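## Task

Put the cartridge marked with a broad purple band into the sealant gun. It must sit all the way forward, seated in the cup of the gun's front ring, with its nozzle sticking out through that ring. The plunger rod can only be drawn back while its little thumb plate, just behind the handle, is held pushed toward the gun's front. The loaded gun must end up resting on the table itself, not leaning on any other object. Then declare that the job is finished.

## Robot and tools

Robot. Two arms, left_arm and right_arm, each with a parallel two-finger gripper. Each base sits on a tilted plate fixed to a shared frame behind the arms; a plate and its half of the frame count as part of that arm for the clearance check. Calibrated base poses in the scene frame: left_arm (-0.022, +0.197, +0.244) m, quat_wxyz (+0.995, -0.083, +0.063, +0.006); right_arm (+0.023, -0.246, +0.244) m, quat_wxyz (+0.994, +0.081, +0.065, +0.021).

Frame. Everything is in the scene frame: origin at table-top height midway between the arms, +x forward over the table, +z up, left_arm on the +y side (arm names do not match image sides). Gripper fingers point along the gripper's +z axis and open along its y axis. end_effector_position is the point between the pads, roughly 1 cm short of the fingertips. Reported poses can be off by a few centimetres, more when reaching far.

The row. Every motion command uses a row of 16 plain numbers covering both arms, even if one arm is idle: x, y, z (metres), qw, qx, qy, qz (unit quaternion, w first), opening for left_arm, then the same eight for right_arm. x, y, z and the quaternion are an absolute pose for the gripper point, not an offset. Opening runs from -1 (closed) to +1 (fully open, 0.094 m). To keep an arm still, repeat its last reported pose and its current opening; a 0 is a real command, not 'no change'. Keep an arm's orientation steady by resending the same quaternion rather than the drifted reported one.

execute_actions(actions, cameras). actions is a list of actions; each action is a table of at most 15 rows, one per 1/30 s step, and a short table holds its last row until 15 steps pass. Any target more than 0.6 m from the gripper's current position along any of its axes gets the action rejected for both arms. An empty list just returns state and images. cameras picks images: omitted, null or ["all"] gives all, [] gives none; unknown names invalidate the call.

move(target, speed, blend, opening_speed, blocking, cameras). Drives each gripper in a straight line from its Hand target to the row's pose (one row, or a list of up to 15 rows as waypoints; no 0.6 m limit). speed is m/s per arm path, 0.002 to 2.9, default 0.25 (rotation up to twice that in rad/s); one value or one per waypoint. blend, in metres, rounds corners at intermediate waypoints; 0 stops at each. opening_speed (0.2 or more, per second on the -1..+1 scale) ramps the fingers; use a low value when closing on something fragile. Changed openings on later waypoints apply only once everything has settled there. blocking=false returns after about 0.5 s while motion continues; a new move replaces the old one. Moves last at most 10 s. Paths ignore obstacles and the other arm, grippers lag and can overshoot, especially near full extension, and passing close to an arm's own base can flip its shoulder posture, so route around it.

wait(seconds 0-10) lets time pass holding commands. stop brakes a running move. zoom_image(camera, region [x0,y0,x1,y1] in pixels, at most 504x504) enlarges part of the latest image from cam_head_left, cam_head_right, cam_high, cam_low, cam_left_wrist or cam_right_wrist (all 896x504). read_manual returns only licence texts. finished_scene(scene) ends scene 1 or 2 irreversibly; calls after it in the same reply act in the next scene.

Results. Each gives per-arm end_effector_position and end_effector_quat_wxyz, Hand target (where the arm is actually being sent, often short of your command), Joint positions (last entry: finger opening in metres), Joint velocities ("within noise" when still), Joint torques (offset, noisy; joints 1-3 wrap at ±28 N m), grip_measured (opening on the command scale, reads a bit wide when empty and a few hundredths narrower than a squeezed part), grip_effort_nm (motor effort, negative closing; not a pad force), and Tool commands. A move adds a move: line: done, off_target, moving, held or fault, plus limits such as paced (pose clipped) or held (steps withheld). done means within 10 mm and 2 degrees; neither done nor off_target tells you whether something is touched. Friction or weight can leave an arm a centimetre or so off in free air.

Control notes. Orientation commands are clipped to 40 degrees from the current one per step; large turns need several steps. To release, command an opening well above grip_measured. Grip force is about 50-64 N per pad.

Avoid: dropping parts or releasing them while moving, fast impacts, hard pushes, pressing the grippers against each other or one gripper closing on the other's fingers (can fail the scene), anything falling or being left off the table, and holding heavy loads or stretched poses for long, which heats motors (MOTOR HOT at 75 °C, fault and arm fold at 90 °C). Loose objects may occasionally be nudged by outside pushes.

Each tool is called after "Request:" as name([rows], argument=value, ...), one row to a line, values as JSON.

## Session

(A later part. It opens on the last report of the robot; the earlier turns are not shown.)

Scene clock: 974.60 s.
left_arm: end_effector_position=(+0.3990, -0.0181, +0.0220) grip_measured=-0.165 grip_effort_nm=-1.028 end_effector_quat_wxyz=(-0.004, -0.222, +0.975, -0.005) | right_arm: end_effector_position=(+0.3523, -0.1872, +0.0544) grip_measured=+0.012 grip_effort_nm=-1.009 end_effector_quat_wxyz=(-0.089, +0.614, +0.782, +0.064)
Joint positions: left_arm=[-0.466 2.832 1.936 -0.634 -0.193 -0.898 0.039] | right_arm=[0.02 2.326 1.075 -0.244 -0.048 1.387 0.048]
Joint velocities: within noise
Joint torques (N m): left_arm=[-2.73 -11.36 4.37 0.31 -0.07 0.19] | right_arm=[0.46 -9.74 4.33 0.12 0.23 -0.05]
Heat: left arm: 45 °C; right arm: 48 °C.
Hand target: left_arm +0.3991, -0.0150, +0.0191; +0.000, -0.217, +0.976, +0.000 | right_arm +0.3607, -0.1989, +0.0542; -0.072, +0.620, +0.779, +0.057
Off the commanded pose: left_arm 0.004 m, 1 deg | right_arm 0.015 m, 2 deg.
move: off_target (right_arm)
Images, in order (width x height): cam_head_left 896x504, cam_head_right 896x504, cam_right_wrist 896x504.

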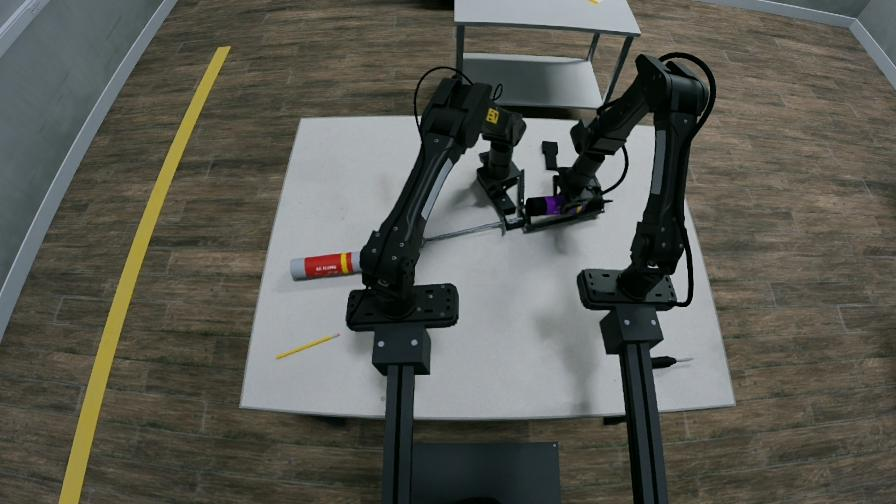

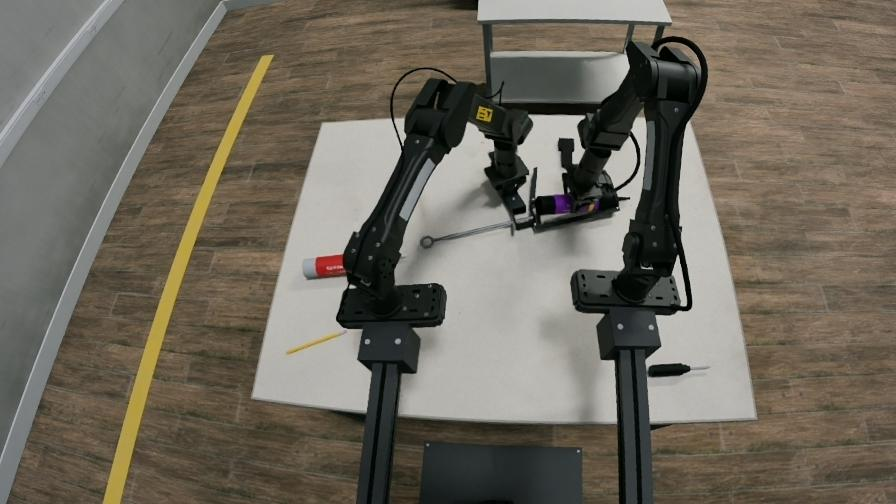

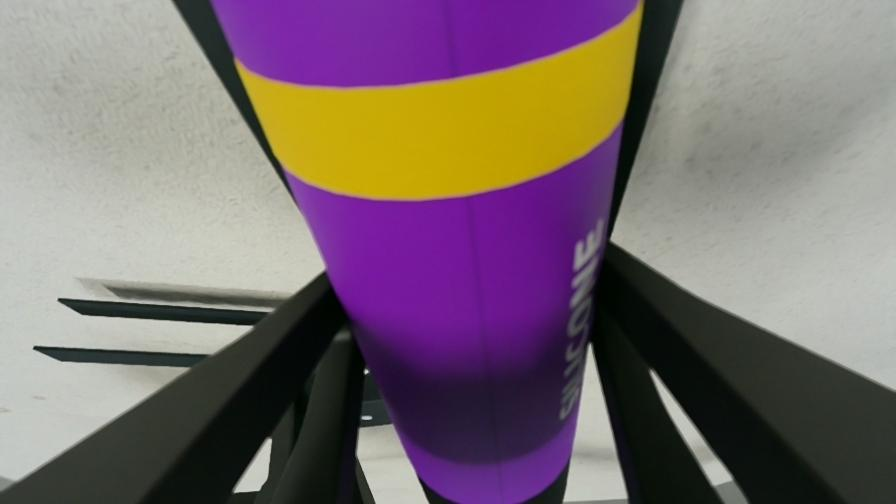

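Request:
move([
  [0.3990,-0.0190,0.0190,0,-0.2206,0.9754,0,0.4,0.3600,-0.1940,0.0542,-0.0715,0.6199,0.7793,0.0567,-0.04],
  [0.4000,-0.0190,0.1600,0,-0.2206,0.9754,0,0.4,0.3600,-0.1940,0.0542,-0.0715,0.6199,0.7793,0.0567,-0.04],
  [0.3300,0.1400,0.2000,0,0.6225,-0.7826,0,0.4,0.3600,-0.1940,0.0542,-0.0715,0.6199,0.7793,0.0567,-0.04],
], speed=[0.05,0.12,0.25])

Scene clock: 994.10 s.
left_arm: end_effector_position=(+0.3214, +0.1393, +0.1864) grip_measured=+0.398 grip_effort_nm=0.125 end_effector_quat_wxyz=(-0.016, -0.613, +0.790, +0.022) | right_arm: end_effector_position=(+0.3525, -0.1885, +0.0542) grip_measured=+0.012 grip_effort_nm=-1.004 end_effector_quat_wxyz=(-0.088, +0.614, +0.781, +0.064)
Joint positions: left_arm=[-0.256 2.005 1.198 -0.735 -0.193 -1.567 0.066] | right_arm=[0.017 2.326 1.075 -0.244 -0.046 1.384 0.048]
Joint velocities: within noise
Joint torques (N m): left_arm=[-1.81 -11.54 4.33 0.28 0.01 -0.1] | right_arm=[1.89 -9.69 4.08 0.17 0.21 0.14]
Heat: left arm: 46 °C; right arm: 50 °C.
Hand target: left_arm +0.3297, +0.1400, +0.1997; -0.001, -0.622, +0.783, +0.000 | right_arm +0.3599, -0.1940, +0.0544; -0.072, +0.620, +0.779, +0.057
Off the commanded pose: left_arm 0.016 m, 3 deg | right_arm 0.009 m, 2 deg.
move: off_target (left_arm)

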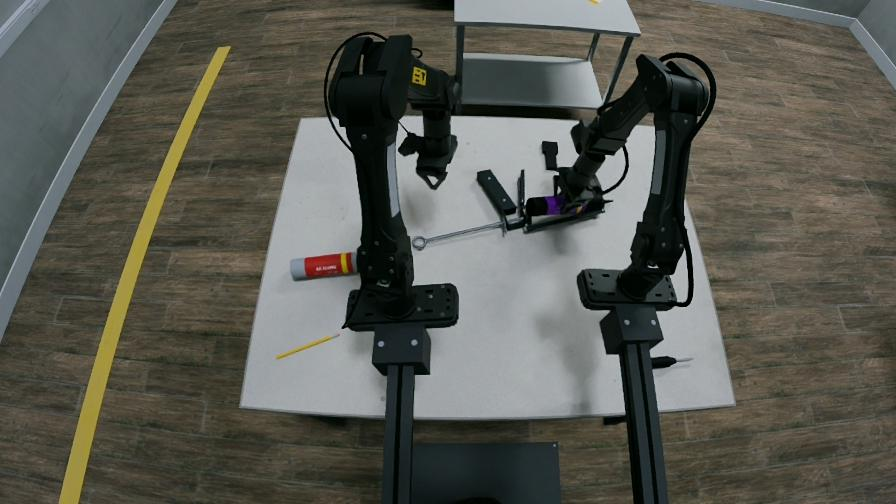

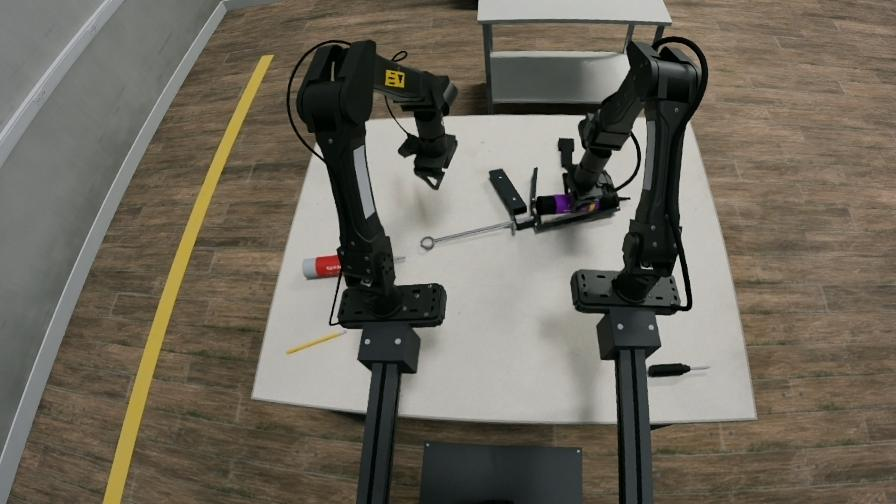

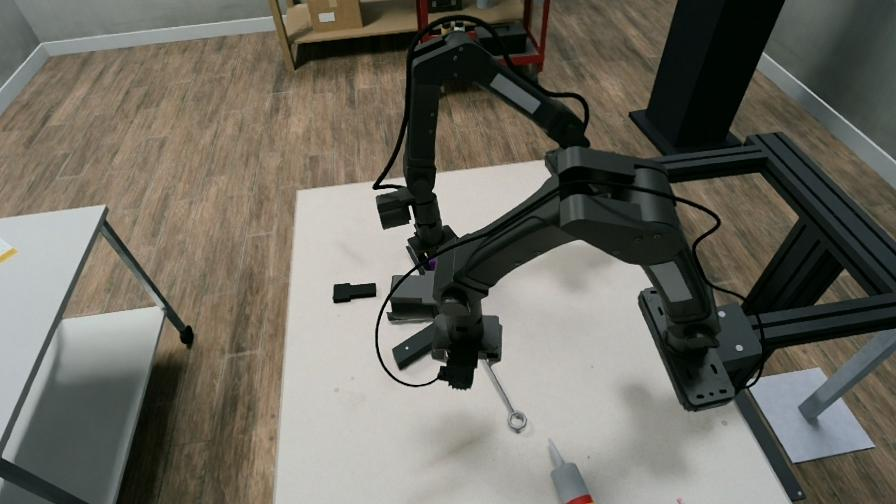

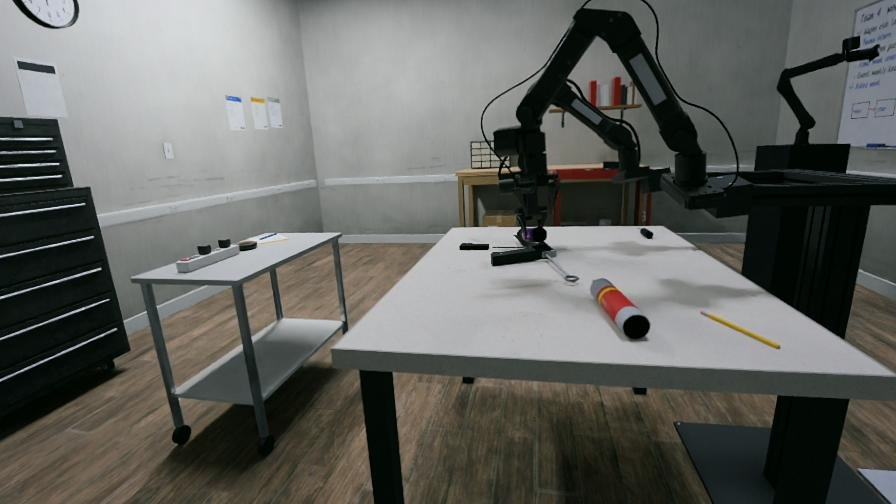

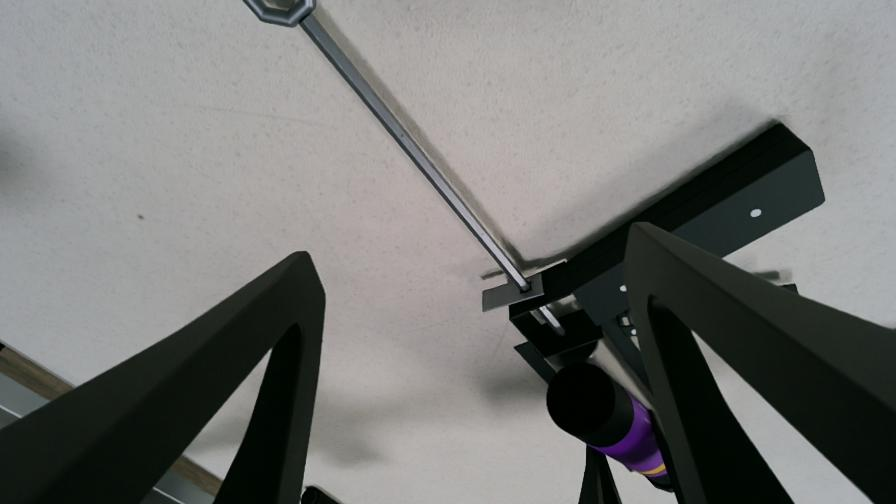

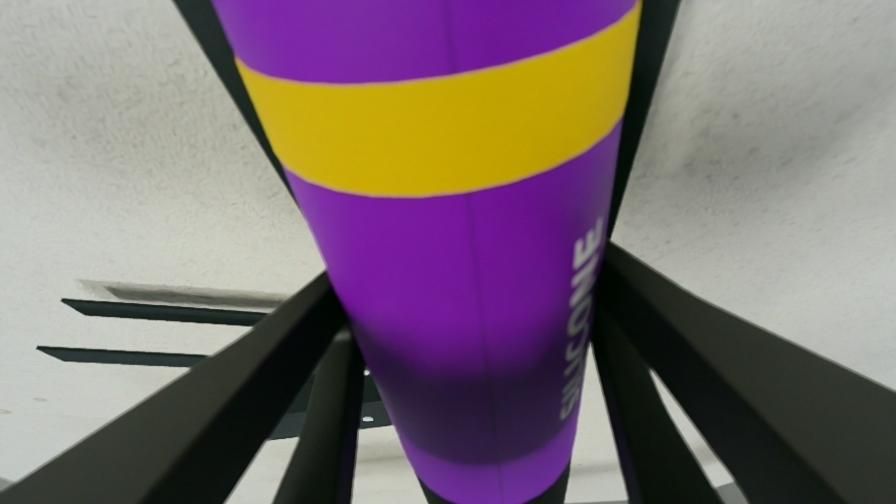

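Request:
move([
  [0.4300,-0.0100,0.1700,0,-0.0,1.0,0,-1,0.3600,-0.1940,0.0542,-0.0715,0.6199,0.7793,0.0567,-0.04],
  [0.4200,-0.0500,0.1500,0,-0.0,1.0,0,-1,0.3600,-0.1940,0.0542,-0.0715,0.6199,0.7793,0.0567,-0.04],
], speed=[0.25,0.1], cameras=["cam_left_wrist","cam_head_left"])

Request:
zoom_image(camera="cam_left_wrist", region=[400, 100, 896, 504])

Scene clock: 1002.47 s.
left_arm: end_effector_position=(+0.4231, -0.0452, +0.1557) grip_measured=-0.989 grip_effort_nm=-0.593 end_effector_quat_wxyz=(+0.005, -0.001, +1.000, -0.007) | right_arm: end_effector_position=(+0.3525, -0.1885, +0.0542) grip_measured=+0.012 grip_effort_nm=-1.009 end_effector_quat_wxyz=(-0.088, +0.614, +0.781, +0.064)
Joint positions: left_arm=[-0.548 2.669 2.17 -1.033 -0.2 -0.534 0.001] | right_arm=[0.017 2.326 1.075 -0.244 -0.046 1.384 0.048]
Joint velocities: within noise
Joint torques (N m): left_arm=[-4.21 -9.94 8.8 0.16 -0.05 -0.08] | right_arm=[1.8 -9.69 4.1 0.16 0.2 0.12]
Heat: left arm: 46 °C; right arm: 51 °C.
Hand target: left_arm +0.4199, -0.0498, +0.1501; +0.001, +0.000, +1.000, +0.000 | right_arm +0.3599, -0.1940, +0.0544; -0.072, +0.620, +0.779, +0.057
Off the commanded pose: left_arm 0.008 m, 1 deg | right_arm 0.009 m, 2 deg.
move: done
Images, in order (width x height): cam_head_left 896x504, cam_left_wrist 896x504.

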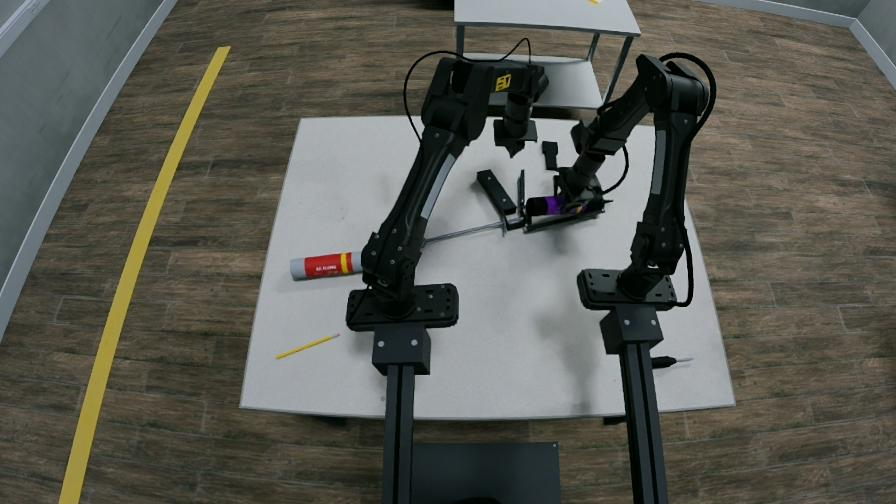

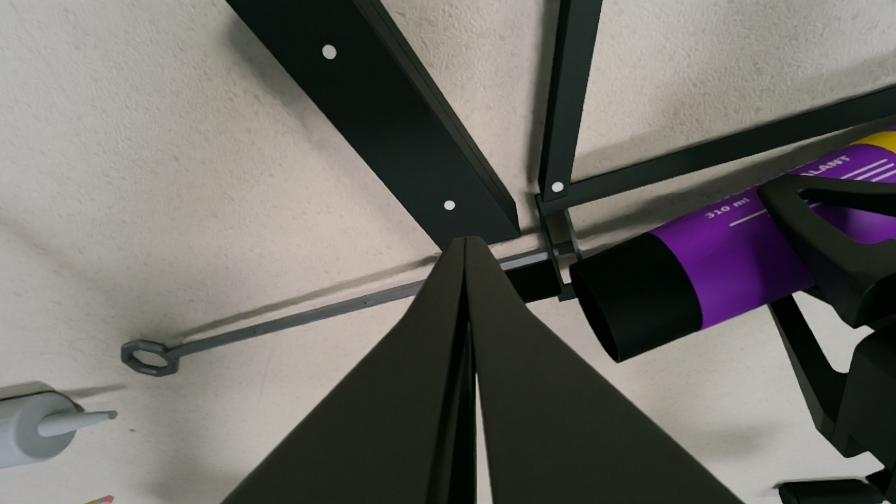

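Scaled by 1.016 from the camera's 896x504 image, which has a finer 1280x720 frame.

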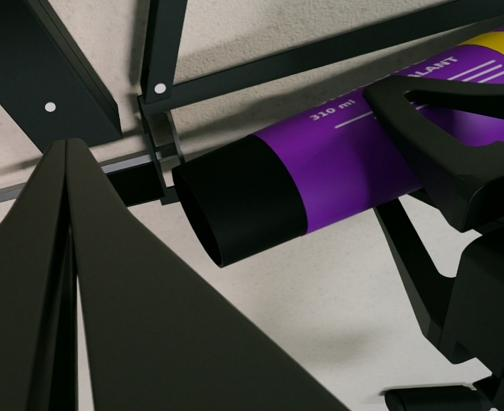

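Request:
execute_actions(actions=[], cameras=["cam_head_left","cam_head_right","cam_high"])

Request:
zoom_image(camera="cam_head_left", region=[575, 180, 625, 225])

Request:
zoom_image(camera="cam_head_right", region=[590, 175, 640, 220])

Request:
zoom_image(camera="cam_high", region=[380, 200, 480, 300])

Scene clock: 1014.80 s.
left_arm: end_effector_position=(+0.4229, -0.0451, +0.1557) grip_measured=-0.989 grip_effort_nm=-0.593 end_effector_quat_wxyz=(+0.004, -0.001, +1.000, -0.006) | right_arm: end_effector_position=(+0.3525, -0.1885, +0.0542) grip_measured=+0.012 grip_effort_nm=-1.004 end_effector_quat_wxyz=(-0.088, +0.614, +0.781, +0.064)
Joint positions: left_arm=[-0.548 2.669 2.17 -1.034 -0.2 -0.534 0.001] | right_arm=[0.017 2.326 1.075 -0.244 -0.046 1.384 0.048]
Joint velocities: within noise
Joint torques (N m): left_arm=[-4.08 -9.94 8.65 0.12 -0.07 -0.11] | right_arm=[1.78 -9.68 4.1 0.19 0.22 0.12]
Heat: left arm: 44 °C; right arm: 51 °C.
Hand target: left_arm +0.4200, -0.0498, +0.1501; +0.001, +0.000, +1.000, +0.000 | right_arm +0.3599, -0.1940, +0.0544; -0.072, +0.620, +0.779, +0.057
Tool commands: left_gripper/opening=-1.0 right_gripper/opening=-0.04
Off the commanded pose: left_arm 0.008 m, 1 deg | right_arm 0.009 m, 2 deg.
Images, in order (width x height): cam_head_left 896x504, cam_head_right 896x504, cam_high 896x504.

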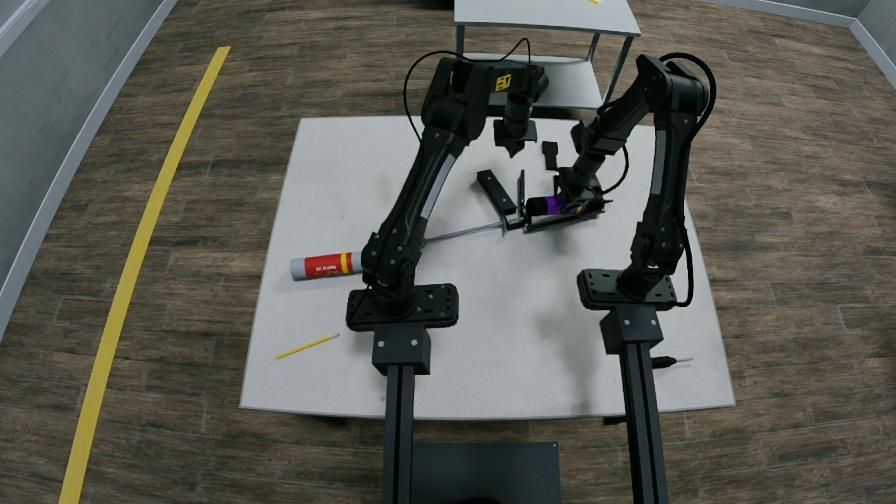

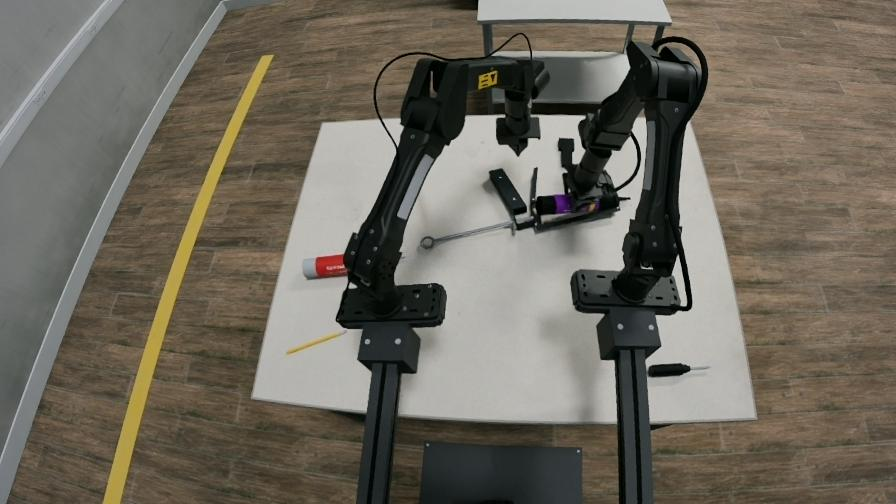

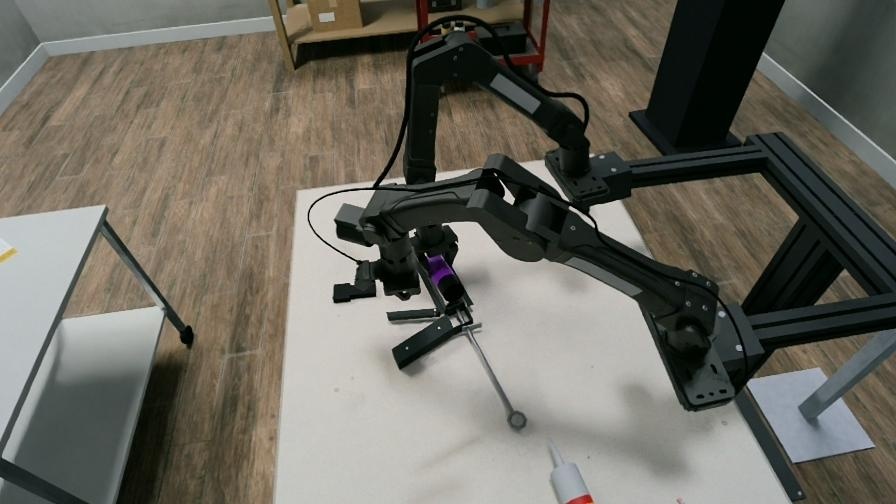

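Scaled by 10.080 from the camera's 896x504 image, which has a finer 1280x720 frame.

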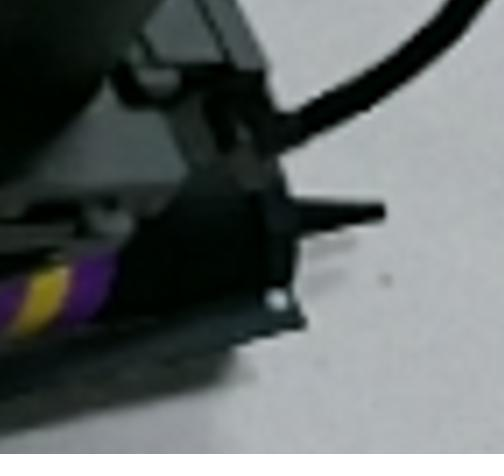

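Scaled by 10.080 from the camera's 896x504 image, which has a finer 1280x720 frame.

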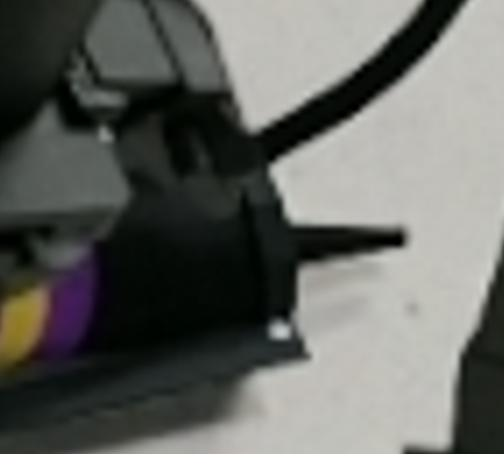

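Scaled by 5.040 from the camera's 896x504 image, which has a finer 1280x720 frame.

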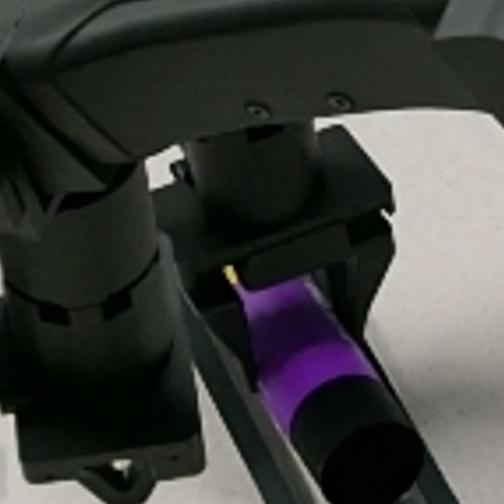

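Request:
move([
  [0.4200,0.1000,0.2000,0,-0.0,1.0,0,-1,0.3555,-0.1715,0.0650,-0.0818,0.6191,0.7783,0.065,-0.04],
  [0.4000,0.1500,0.2000,0,-0.0,1.0,0,-1,0.3470,-0.1450,0.0790,-0.1021,0.6171,0.7759,0.0812,-0.04],
  [0.4000,0.1800,0.2000,0,-0.0,1.0,0,-1,0.3430,-0.1150,0.0970,-0.1021,0.6171,0.7759,0.0812,-0.04],
  [0.4000,0.1800,0.2000,0,-0.0,1.0,0,-1,0.3450,-0.1400,0.1700,-0.1021,0.6171,0.7759,0.0812,-0.04],
], speed=[0.06,0.06,0.08,0.12], cameras=["cam_head_left","cam_right_wrist"])

Scene clock: 1057.90 s.
left_arm: end_effector_position=(+0.3879, +0.1784, +0.1790) grip_measured=-0.989 grip_effort_nm=-0.589 end_effector_quat_wxyz=(-0.034, +0.001, +0.999, +0.007) | right_arm: end_effector_position=(+0.3377, -0.1401, +0.1546) grip_measured=+0.012 grip_effort_nm=-1.009 end_effector_quat_wxyz=(-0.105, +0.616, +0.778, +0.066)
Joint positions: left_arm=[-0.121 2.196 1.537 -0.875 -0.186 -0.111 0.001] | right_arm=[0.203 2.023 1.041 -0.521 -0.061 1.578 0.048]
Joint velocities: within noise
Joint torques (N m): left_arm=[-2.09 -14.24 4.74 0.27 0.01 0.14] | right_arm=[1.5 -12.41 5.5 -0.13 -0.26 -0.01]
Heat: left arm: 46 °C; right arm: 52 °C.
Hand target: left_arm +0.3996, +0.1801, +0.1997; +0.000, +0.000, +1.000, +0.000 | right_arm +0.3448, -0.1399, +0.1694; -0.102, +0.617, +0.776, +0.081
Off the commanded pose: left_arm 0.024 m, 4 deg | right_arm 0.017 m, 2 deg.
move: off_target (left_arm, right_arm)
Images, in order (width x height): cam_head_left 896x504, cam_right_wrist 896x504.

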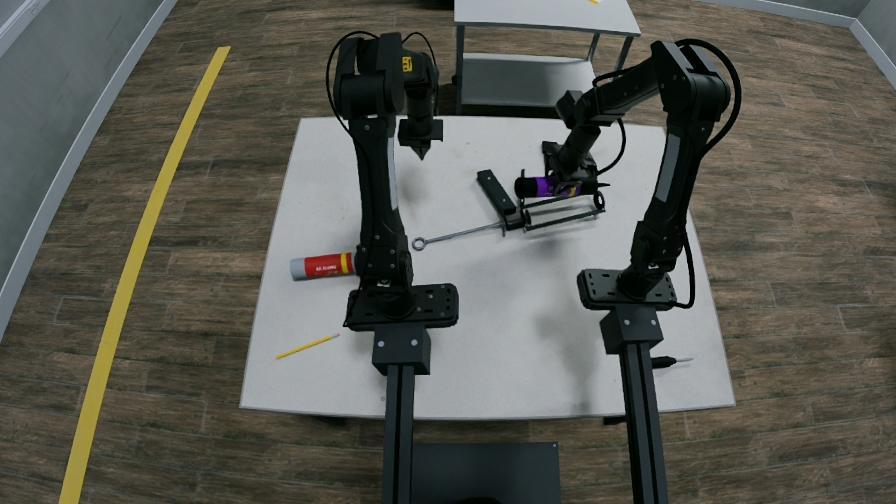

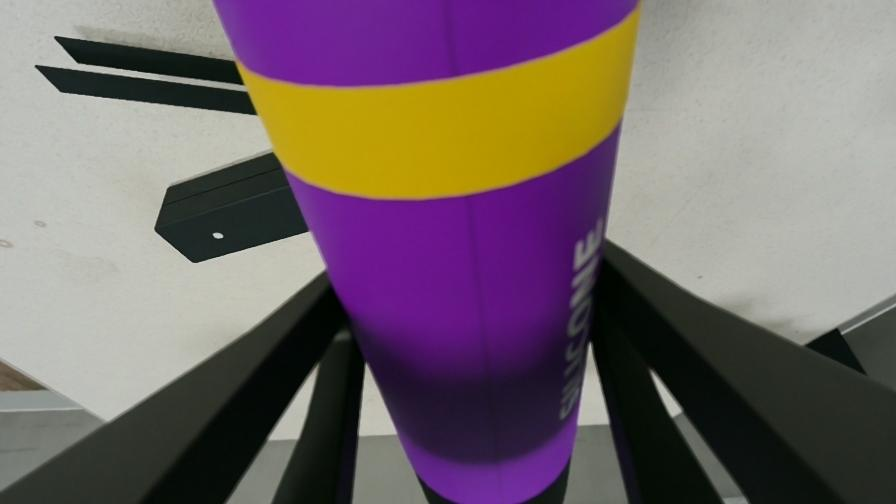

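Request:
move([
  [0.4000,0.1800,0.2000,0,-0.0,1.0,0,-1,0.3600,-0.3500,0.1900,-0.1021,0.6171,0.7759,0.0812,-0.04],
  [0.4000,0.1800,0.2000,0,-0.0,1.0,0,-1,0.3620,-0.4350,0.1400,0,0.048,0.9988,0,-0.04],
  [0.4000,0.1800,0.2000,0,-0.0,1.0,0,-1,0.3620,-0.4350,0.0400,0,0.048,0.9988,0,-0.04],
], speed=[0.2,0.25,0.1], cameras=["cam_head_left","cam_right_wrist","cam_low"])

Request:
zoom_image(camera="cam_low", region=[440, 200, 600, 280])

Scene clock: 1066.03 s.
left_arm: end_effector_position=(+0.3882, +0.1783, +0.1790) grip_measured=-0.989 grip_effort_nm=-0.589 end_effector_quat_wxyz=(-0.034, +0.001, +0.999, +0.007) | right_arm: end_effector_position=(+0.3507, -0.4255, +0.0381) grip_measured=+0.012 grip_effort_nm=-1.009 end_effector_quat_wxyz=(-0.017, +0.046, +0.999, +0.009)
Joint positions: left_arm=[-0.121 2.196 1.537 -0.874 -0.186 -0.111 0.001] | right_arm=[-0.545 2.343 1.24 -0.312 0.074 -0.415 0.048]
Joint velocities: within noise
Joint torques (N m): left_arm=[-2.11 -14.13 4.85 0.3 0.06 0.15] | right_arm=[0.29 -10.69 5.33 0.33 0.02 -0.08]
Heat: left arm: 51 °C; right arm: 52 °C.
Hand target: left_arm +0.3996, +0.1801, +0.1997; +0.000, +0.000, +1.000, +0.000 | right_arm +0.3618, -0.4350, +0.0405; +0.000, +0.048, +0.999, +0.000
Off the commanded pose: left_arm 0.024 m, 4 deg | right_arm 0.015 m, 2 deg.
move: off_target (left_arm, right_arm)
Images, in order (width x height): cam_head_left 896x504, cam_low 896x504, cam_right_wrist 896x504.

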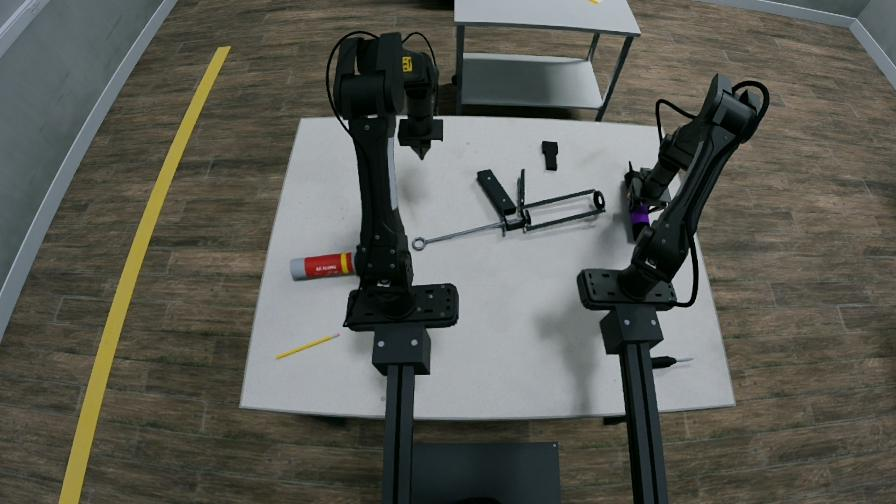

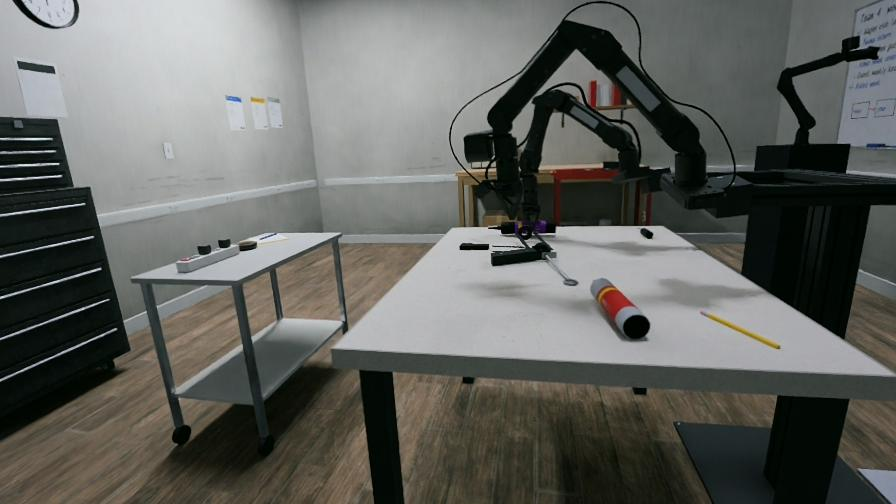

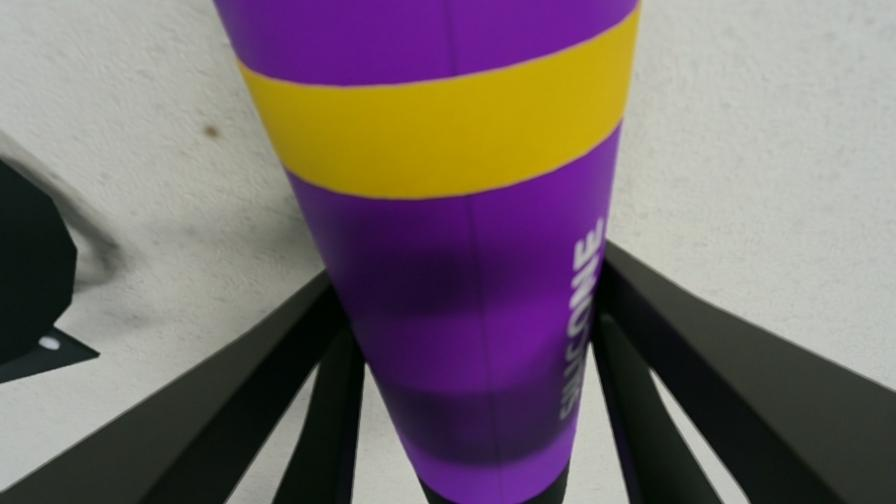

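Scaled by 3.150 from the camera's 896x504 image, which has a finer 1280x720 frame.

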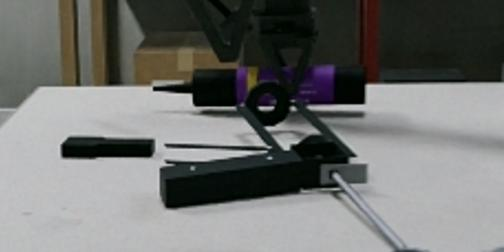

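Request:
move([
  [0.4000,0.1800,0.2000,0,-0.0,1.0,0,-1,0.3620,-0.4350,0.0270,0,0.048,0.9988,0,-0.04],
  [0.4000,0.1800,0.2000,0,-0.0,1.0,0,-1,0.3620,-0.4350,0.0270,0,0.048,0.9988,0,0.6],
], speed=0.04, opening_speed=0.4, cameras=["cam_right_wrist","cam_low"])

Request:
zoom_image(camera="cam_low", region=[440, 200, 600, 280])

Scene clock: 1071.27 s.
left_arm: end_effector_position=(+0.3883, +0.1783, +0.1790) grip_measured=-0.989 grip_effort_nm=-0.584 end_effector_quat_wxyz=(-0.033, +0.001, +0.999, +0.007) | right_arm: end_effector_position=(+0.3560, -0.4277, +0.0297) grip_measured=+0.597 grip_effort_nm=0.173 end_effector_quat_wxyz=(-0.011, +0.044, +0.999, +0.006)
Joint positions: left_arm=[-0.121 2.196 1.537 -0.873 -0.186 -0.111 0.001] | right_arm=[-0.545 2.375 1.26 -0.286 0.074 -0.419 0.075]
Joint velocities: within noise
Joint torques (N m): left_arm=[-2.21 -14.09 4.75 0.28 0.07 0.15] | right_arm=[0.09 -9.88 4.78 0.41 0.01 -0.05]
Heat: left arm: 54 °C; right arm: 52 °C.
Hand target: left_arm +0.3996, +0.1801, +0.1997; +0.000, +0.000, +1.000, +0.000 | right_arm +0.3619, -0.4350, +0.0273; +0.000, +0.048, +0.999, +0.000
Off the commanded pose: left_arm 0.024 m, 4 deg | right_arm 0.010 m, 1 deg.
move: off_target (left_arm); target 2's new opening was sent with right_arm's hand 0.012 m and 2 deg from that target
Images, in order (width x height): cam_low 896x504, cam_right_wrist 896x504.

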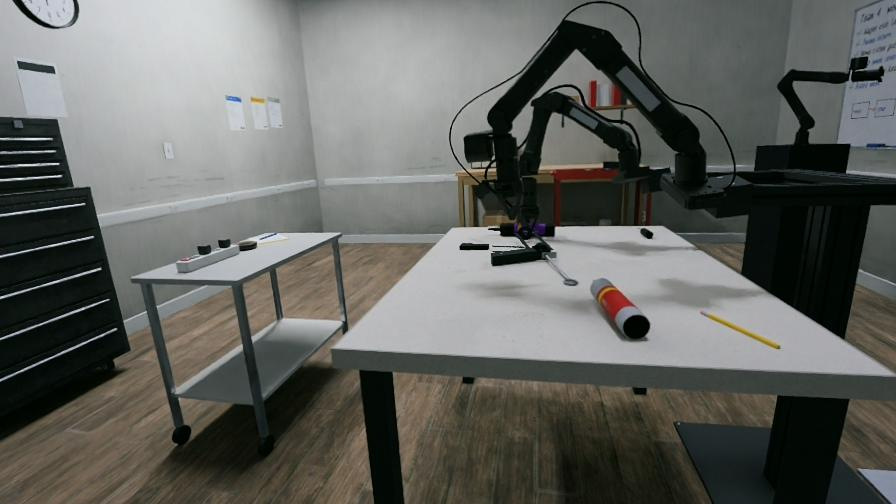

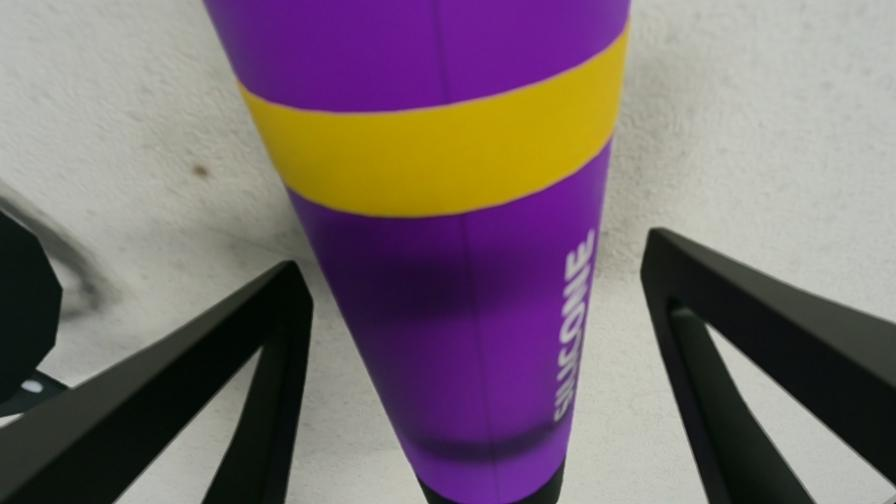

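Scaled by 3.150 from the camera's 896x504 image, which has a finer 1280x720 frame.

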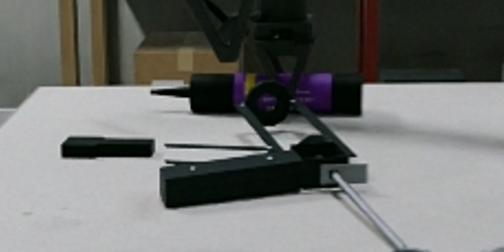

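Request:
move([
  [0.3600,0.1800,0.2000,0,0.6225,-0.7826,0,-1,0.3600,-0.4330,0.1500,0,0.048,0.9988,0,0.8],
  [0.3300,0.2000,0.2000,0,0.6225,-0.7826,0,-1,0.3910,-0.1500,0.2800,0.1725,-0.1115,0.9785,0.0197,0.8],
], speed=[0.12,0.25])

Scene clock: 1084.60 s.
left_arm: end_effector_position=(+0.3208, +0.1965, +0.1862) grip_measured=-0.989 grip_effort_nm=-0.584 end_effector_quat_wxyz=(-0.020, -0.620, +0.784, +0.020) | right_arm: end_effector_position=(+0.3814, -0.1501, +0.2682) grip_measured=+0.797 grip_effort_nm=0.168 end_effector_quat_wxyz=(+0.154, -0.119, +0.981, +0.021)
Joint positions: left_arm=[-0.088 1.949 1.157 -0.723 -0.177 -1.416 0.001] | right_arm=[0.346 1.655 1.013 -0.545 0.226 0.072 0.084]
Joint velocities: within noise
Joint torques (N m): left_arm=[-1.18 -11.52 4.42 0.29 0.04 0.16] | right_arm=[1.87 -8.23 8.39 0.84 0.12 0.1]
Heat: left arm: 55 °C; right arm: 52 °C.
Hand target: left_arm +0.3298, +0.2000, +0.1998; +0.000, -0.623, +0.783, +0.000 | right_arm +0.3907, -0.1501, +0.2800; +0.172, -0.111, +0.978, +0.020
Off the commanded pose: left_arm 0.017 m, 3 deg | right_arm 0.015 m, 2 deg.
move: off_target (left_arm, right_arm)

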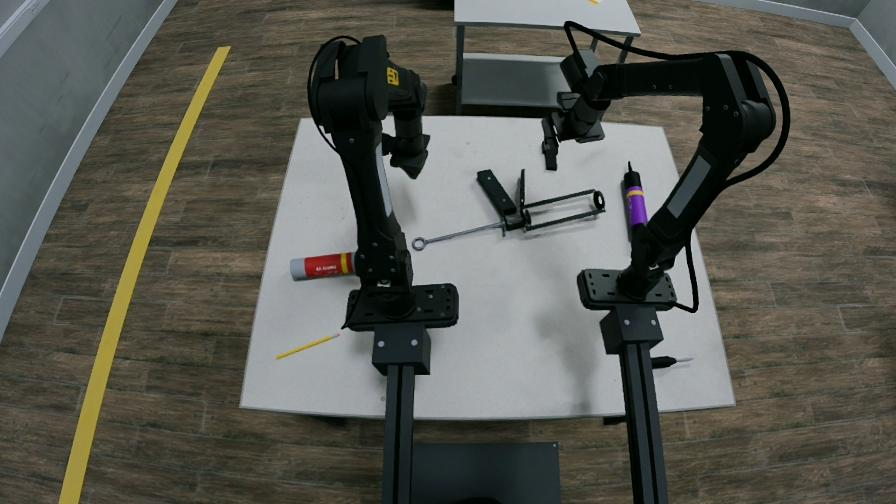

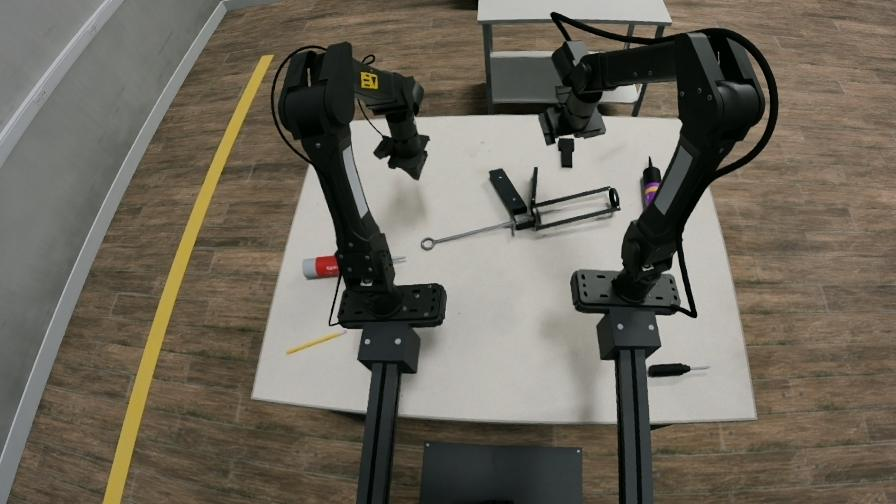

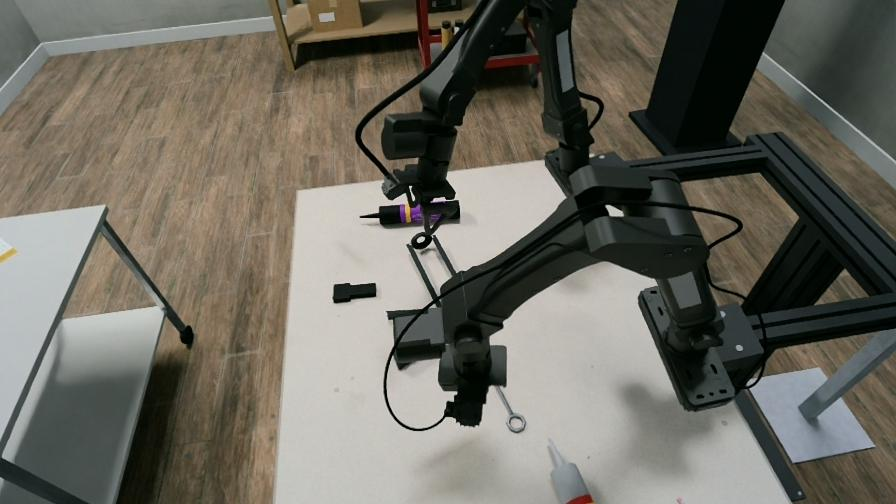

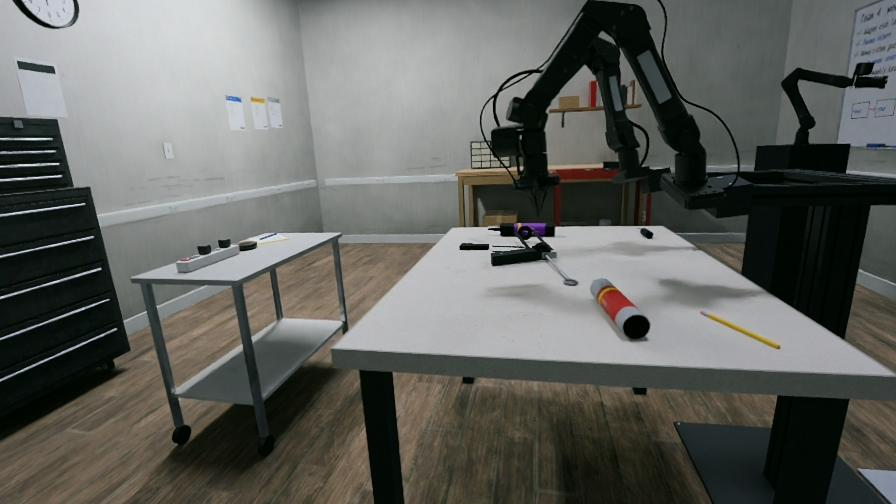

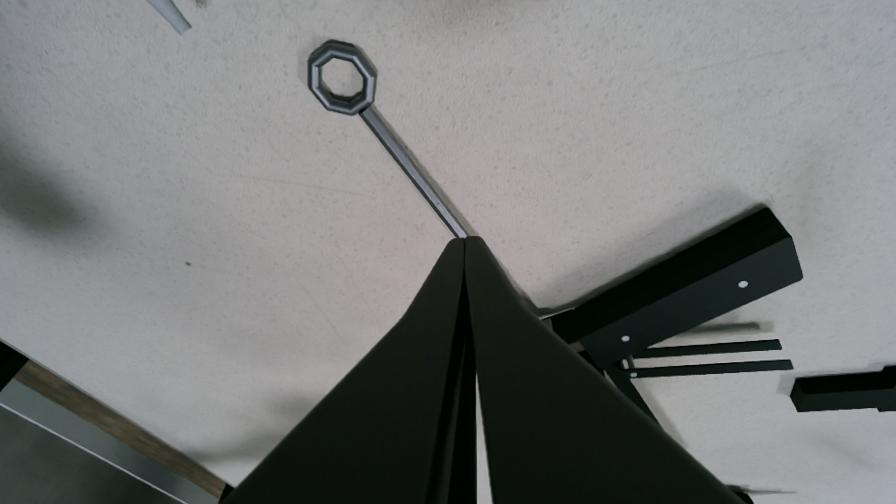

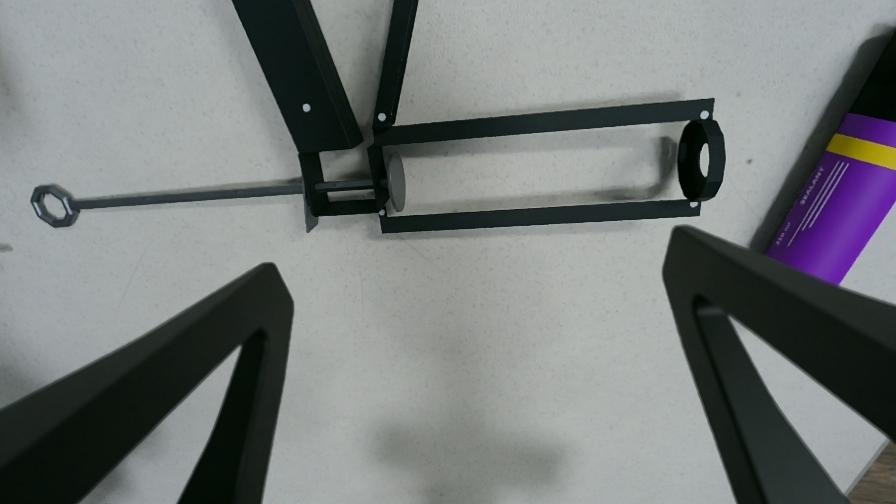

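Request:
move([
  [0.3300,0.2000,0.2000,0,0.6225,-0.7826,0,-1,0.3800,-0.3850,0.2800,0.1283,-0.6635,0.7278,0.117,0.8],
], speed=[0.25], cameras=["cam_right_wrist"])

Scene clock: 1100.27 s.
left_arm: end_effector_position=(+0.3212, +0.1964, +0.1861) grip_measured=-0.989 grip_effort_nm=-0.584 end_effector_quat_wxyz=(-0.020, -0.620, +0.784, +0.019) | right_arm: end_effector_position=(+0.3776, -0.3868, +0.2775) grip_measured=+0.797 grip_effort_nm=0.168 end_effector_quat_wxyz=(+0.119, -0.664, +0.731, +0.107)
Joint positions: left_arm=[-0.088 1.949 1.157 -0.722 -0.177 -1.416 0.001] | right_arm=[-0.51 1.873 1.536 -1.161 -0.219 -1.958 0.084]
Joint velocities: within noise
Joint torques (N m): left_arm=[-1.22 -11.49 4.26 0.27 0.01 0.14] | right_arm=[0.55 -8.64 8.27 -0.24 -0.36 -0.03]
Heat: left arm: 54 °C; right arm: 50 °C.
Hand target: left_arm +0.3299, +0.2000, +0.1998; +0.000, -0.623, +0.783, +0.000 | right_arm +0.3800, -0.3850, +0.2801; +0.128, -0.663, +0.728, +0.116
Off the commanded pose: left_arm 0.017 m, 3 deg | right_arm 0.004 m, 2 deg.
move: off_target (left_arm)
Images, in order (width x height): cam_right_wrist 896x504.

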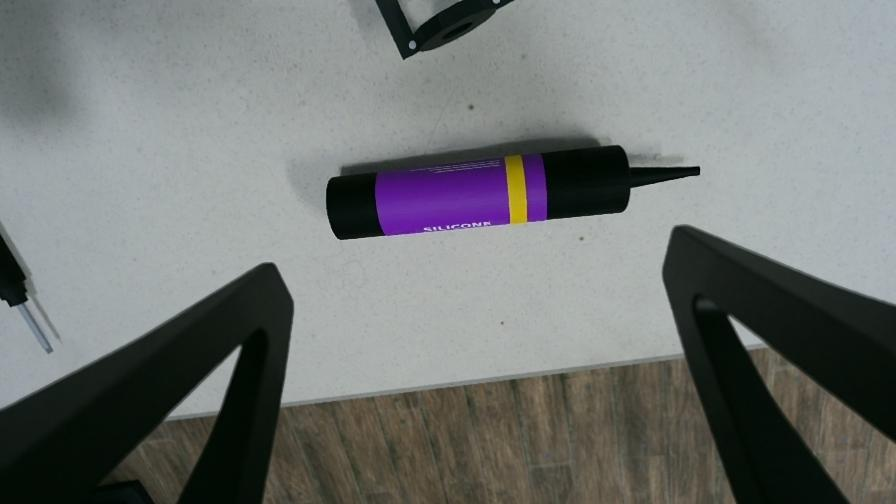

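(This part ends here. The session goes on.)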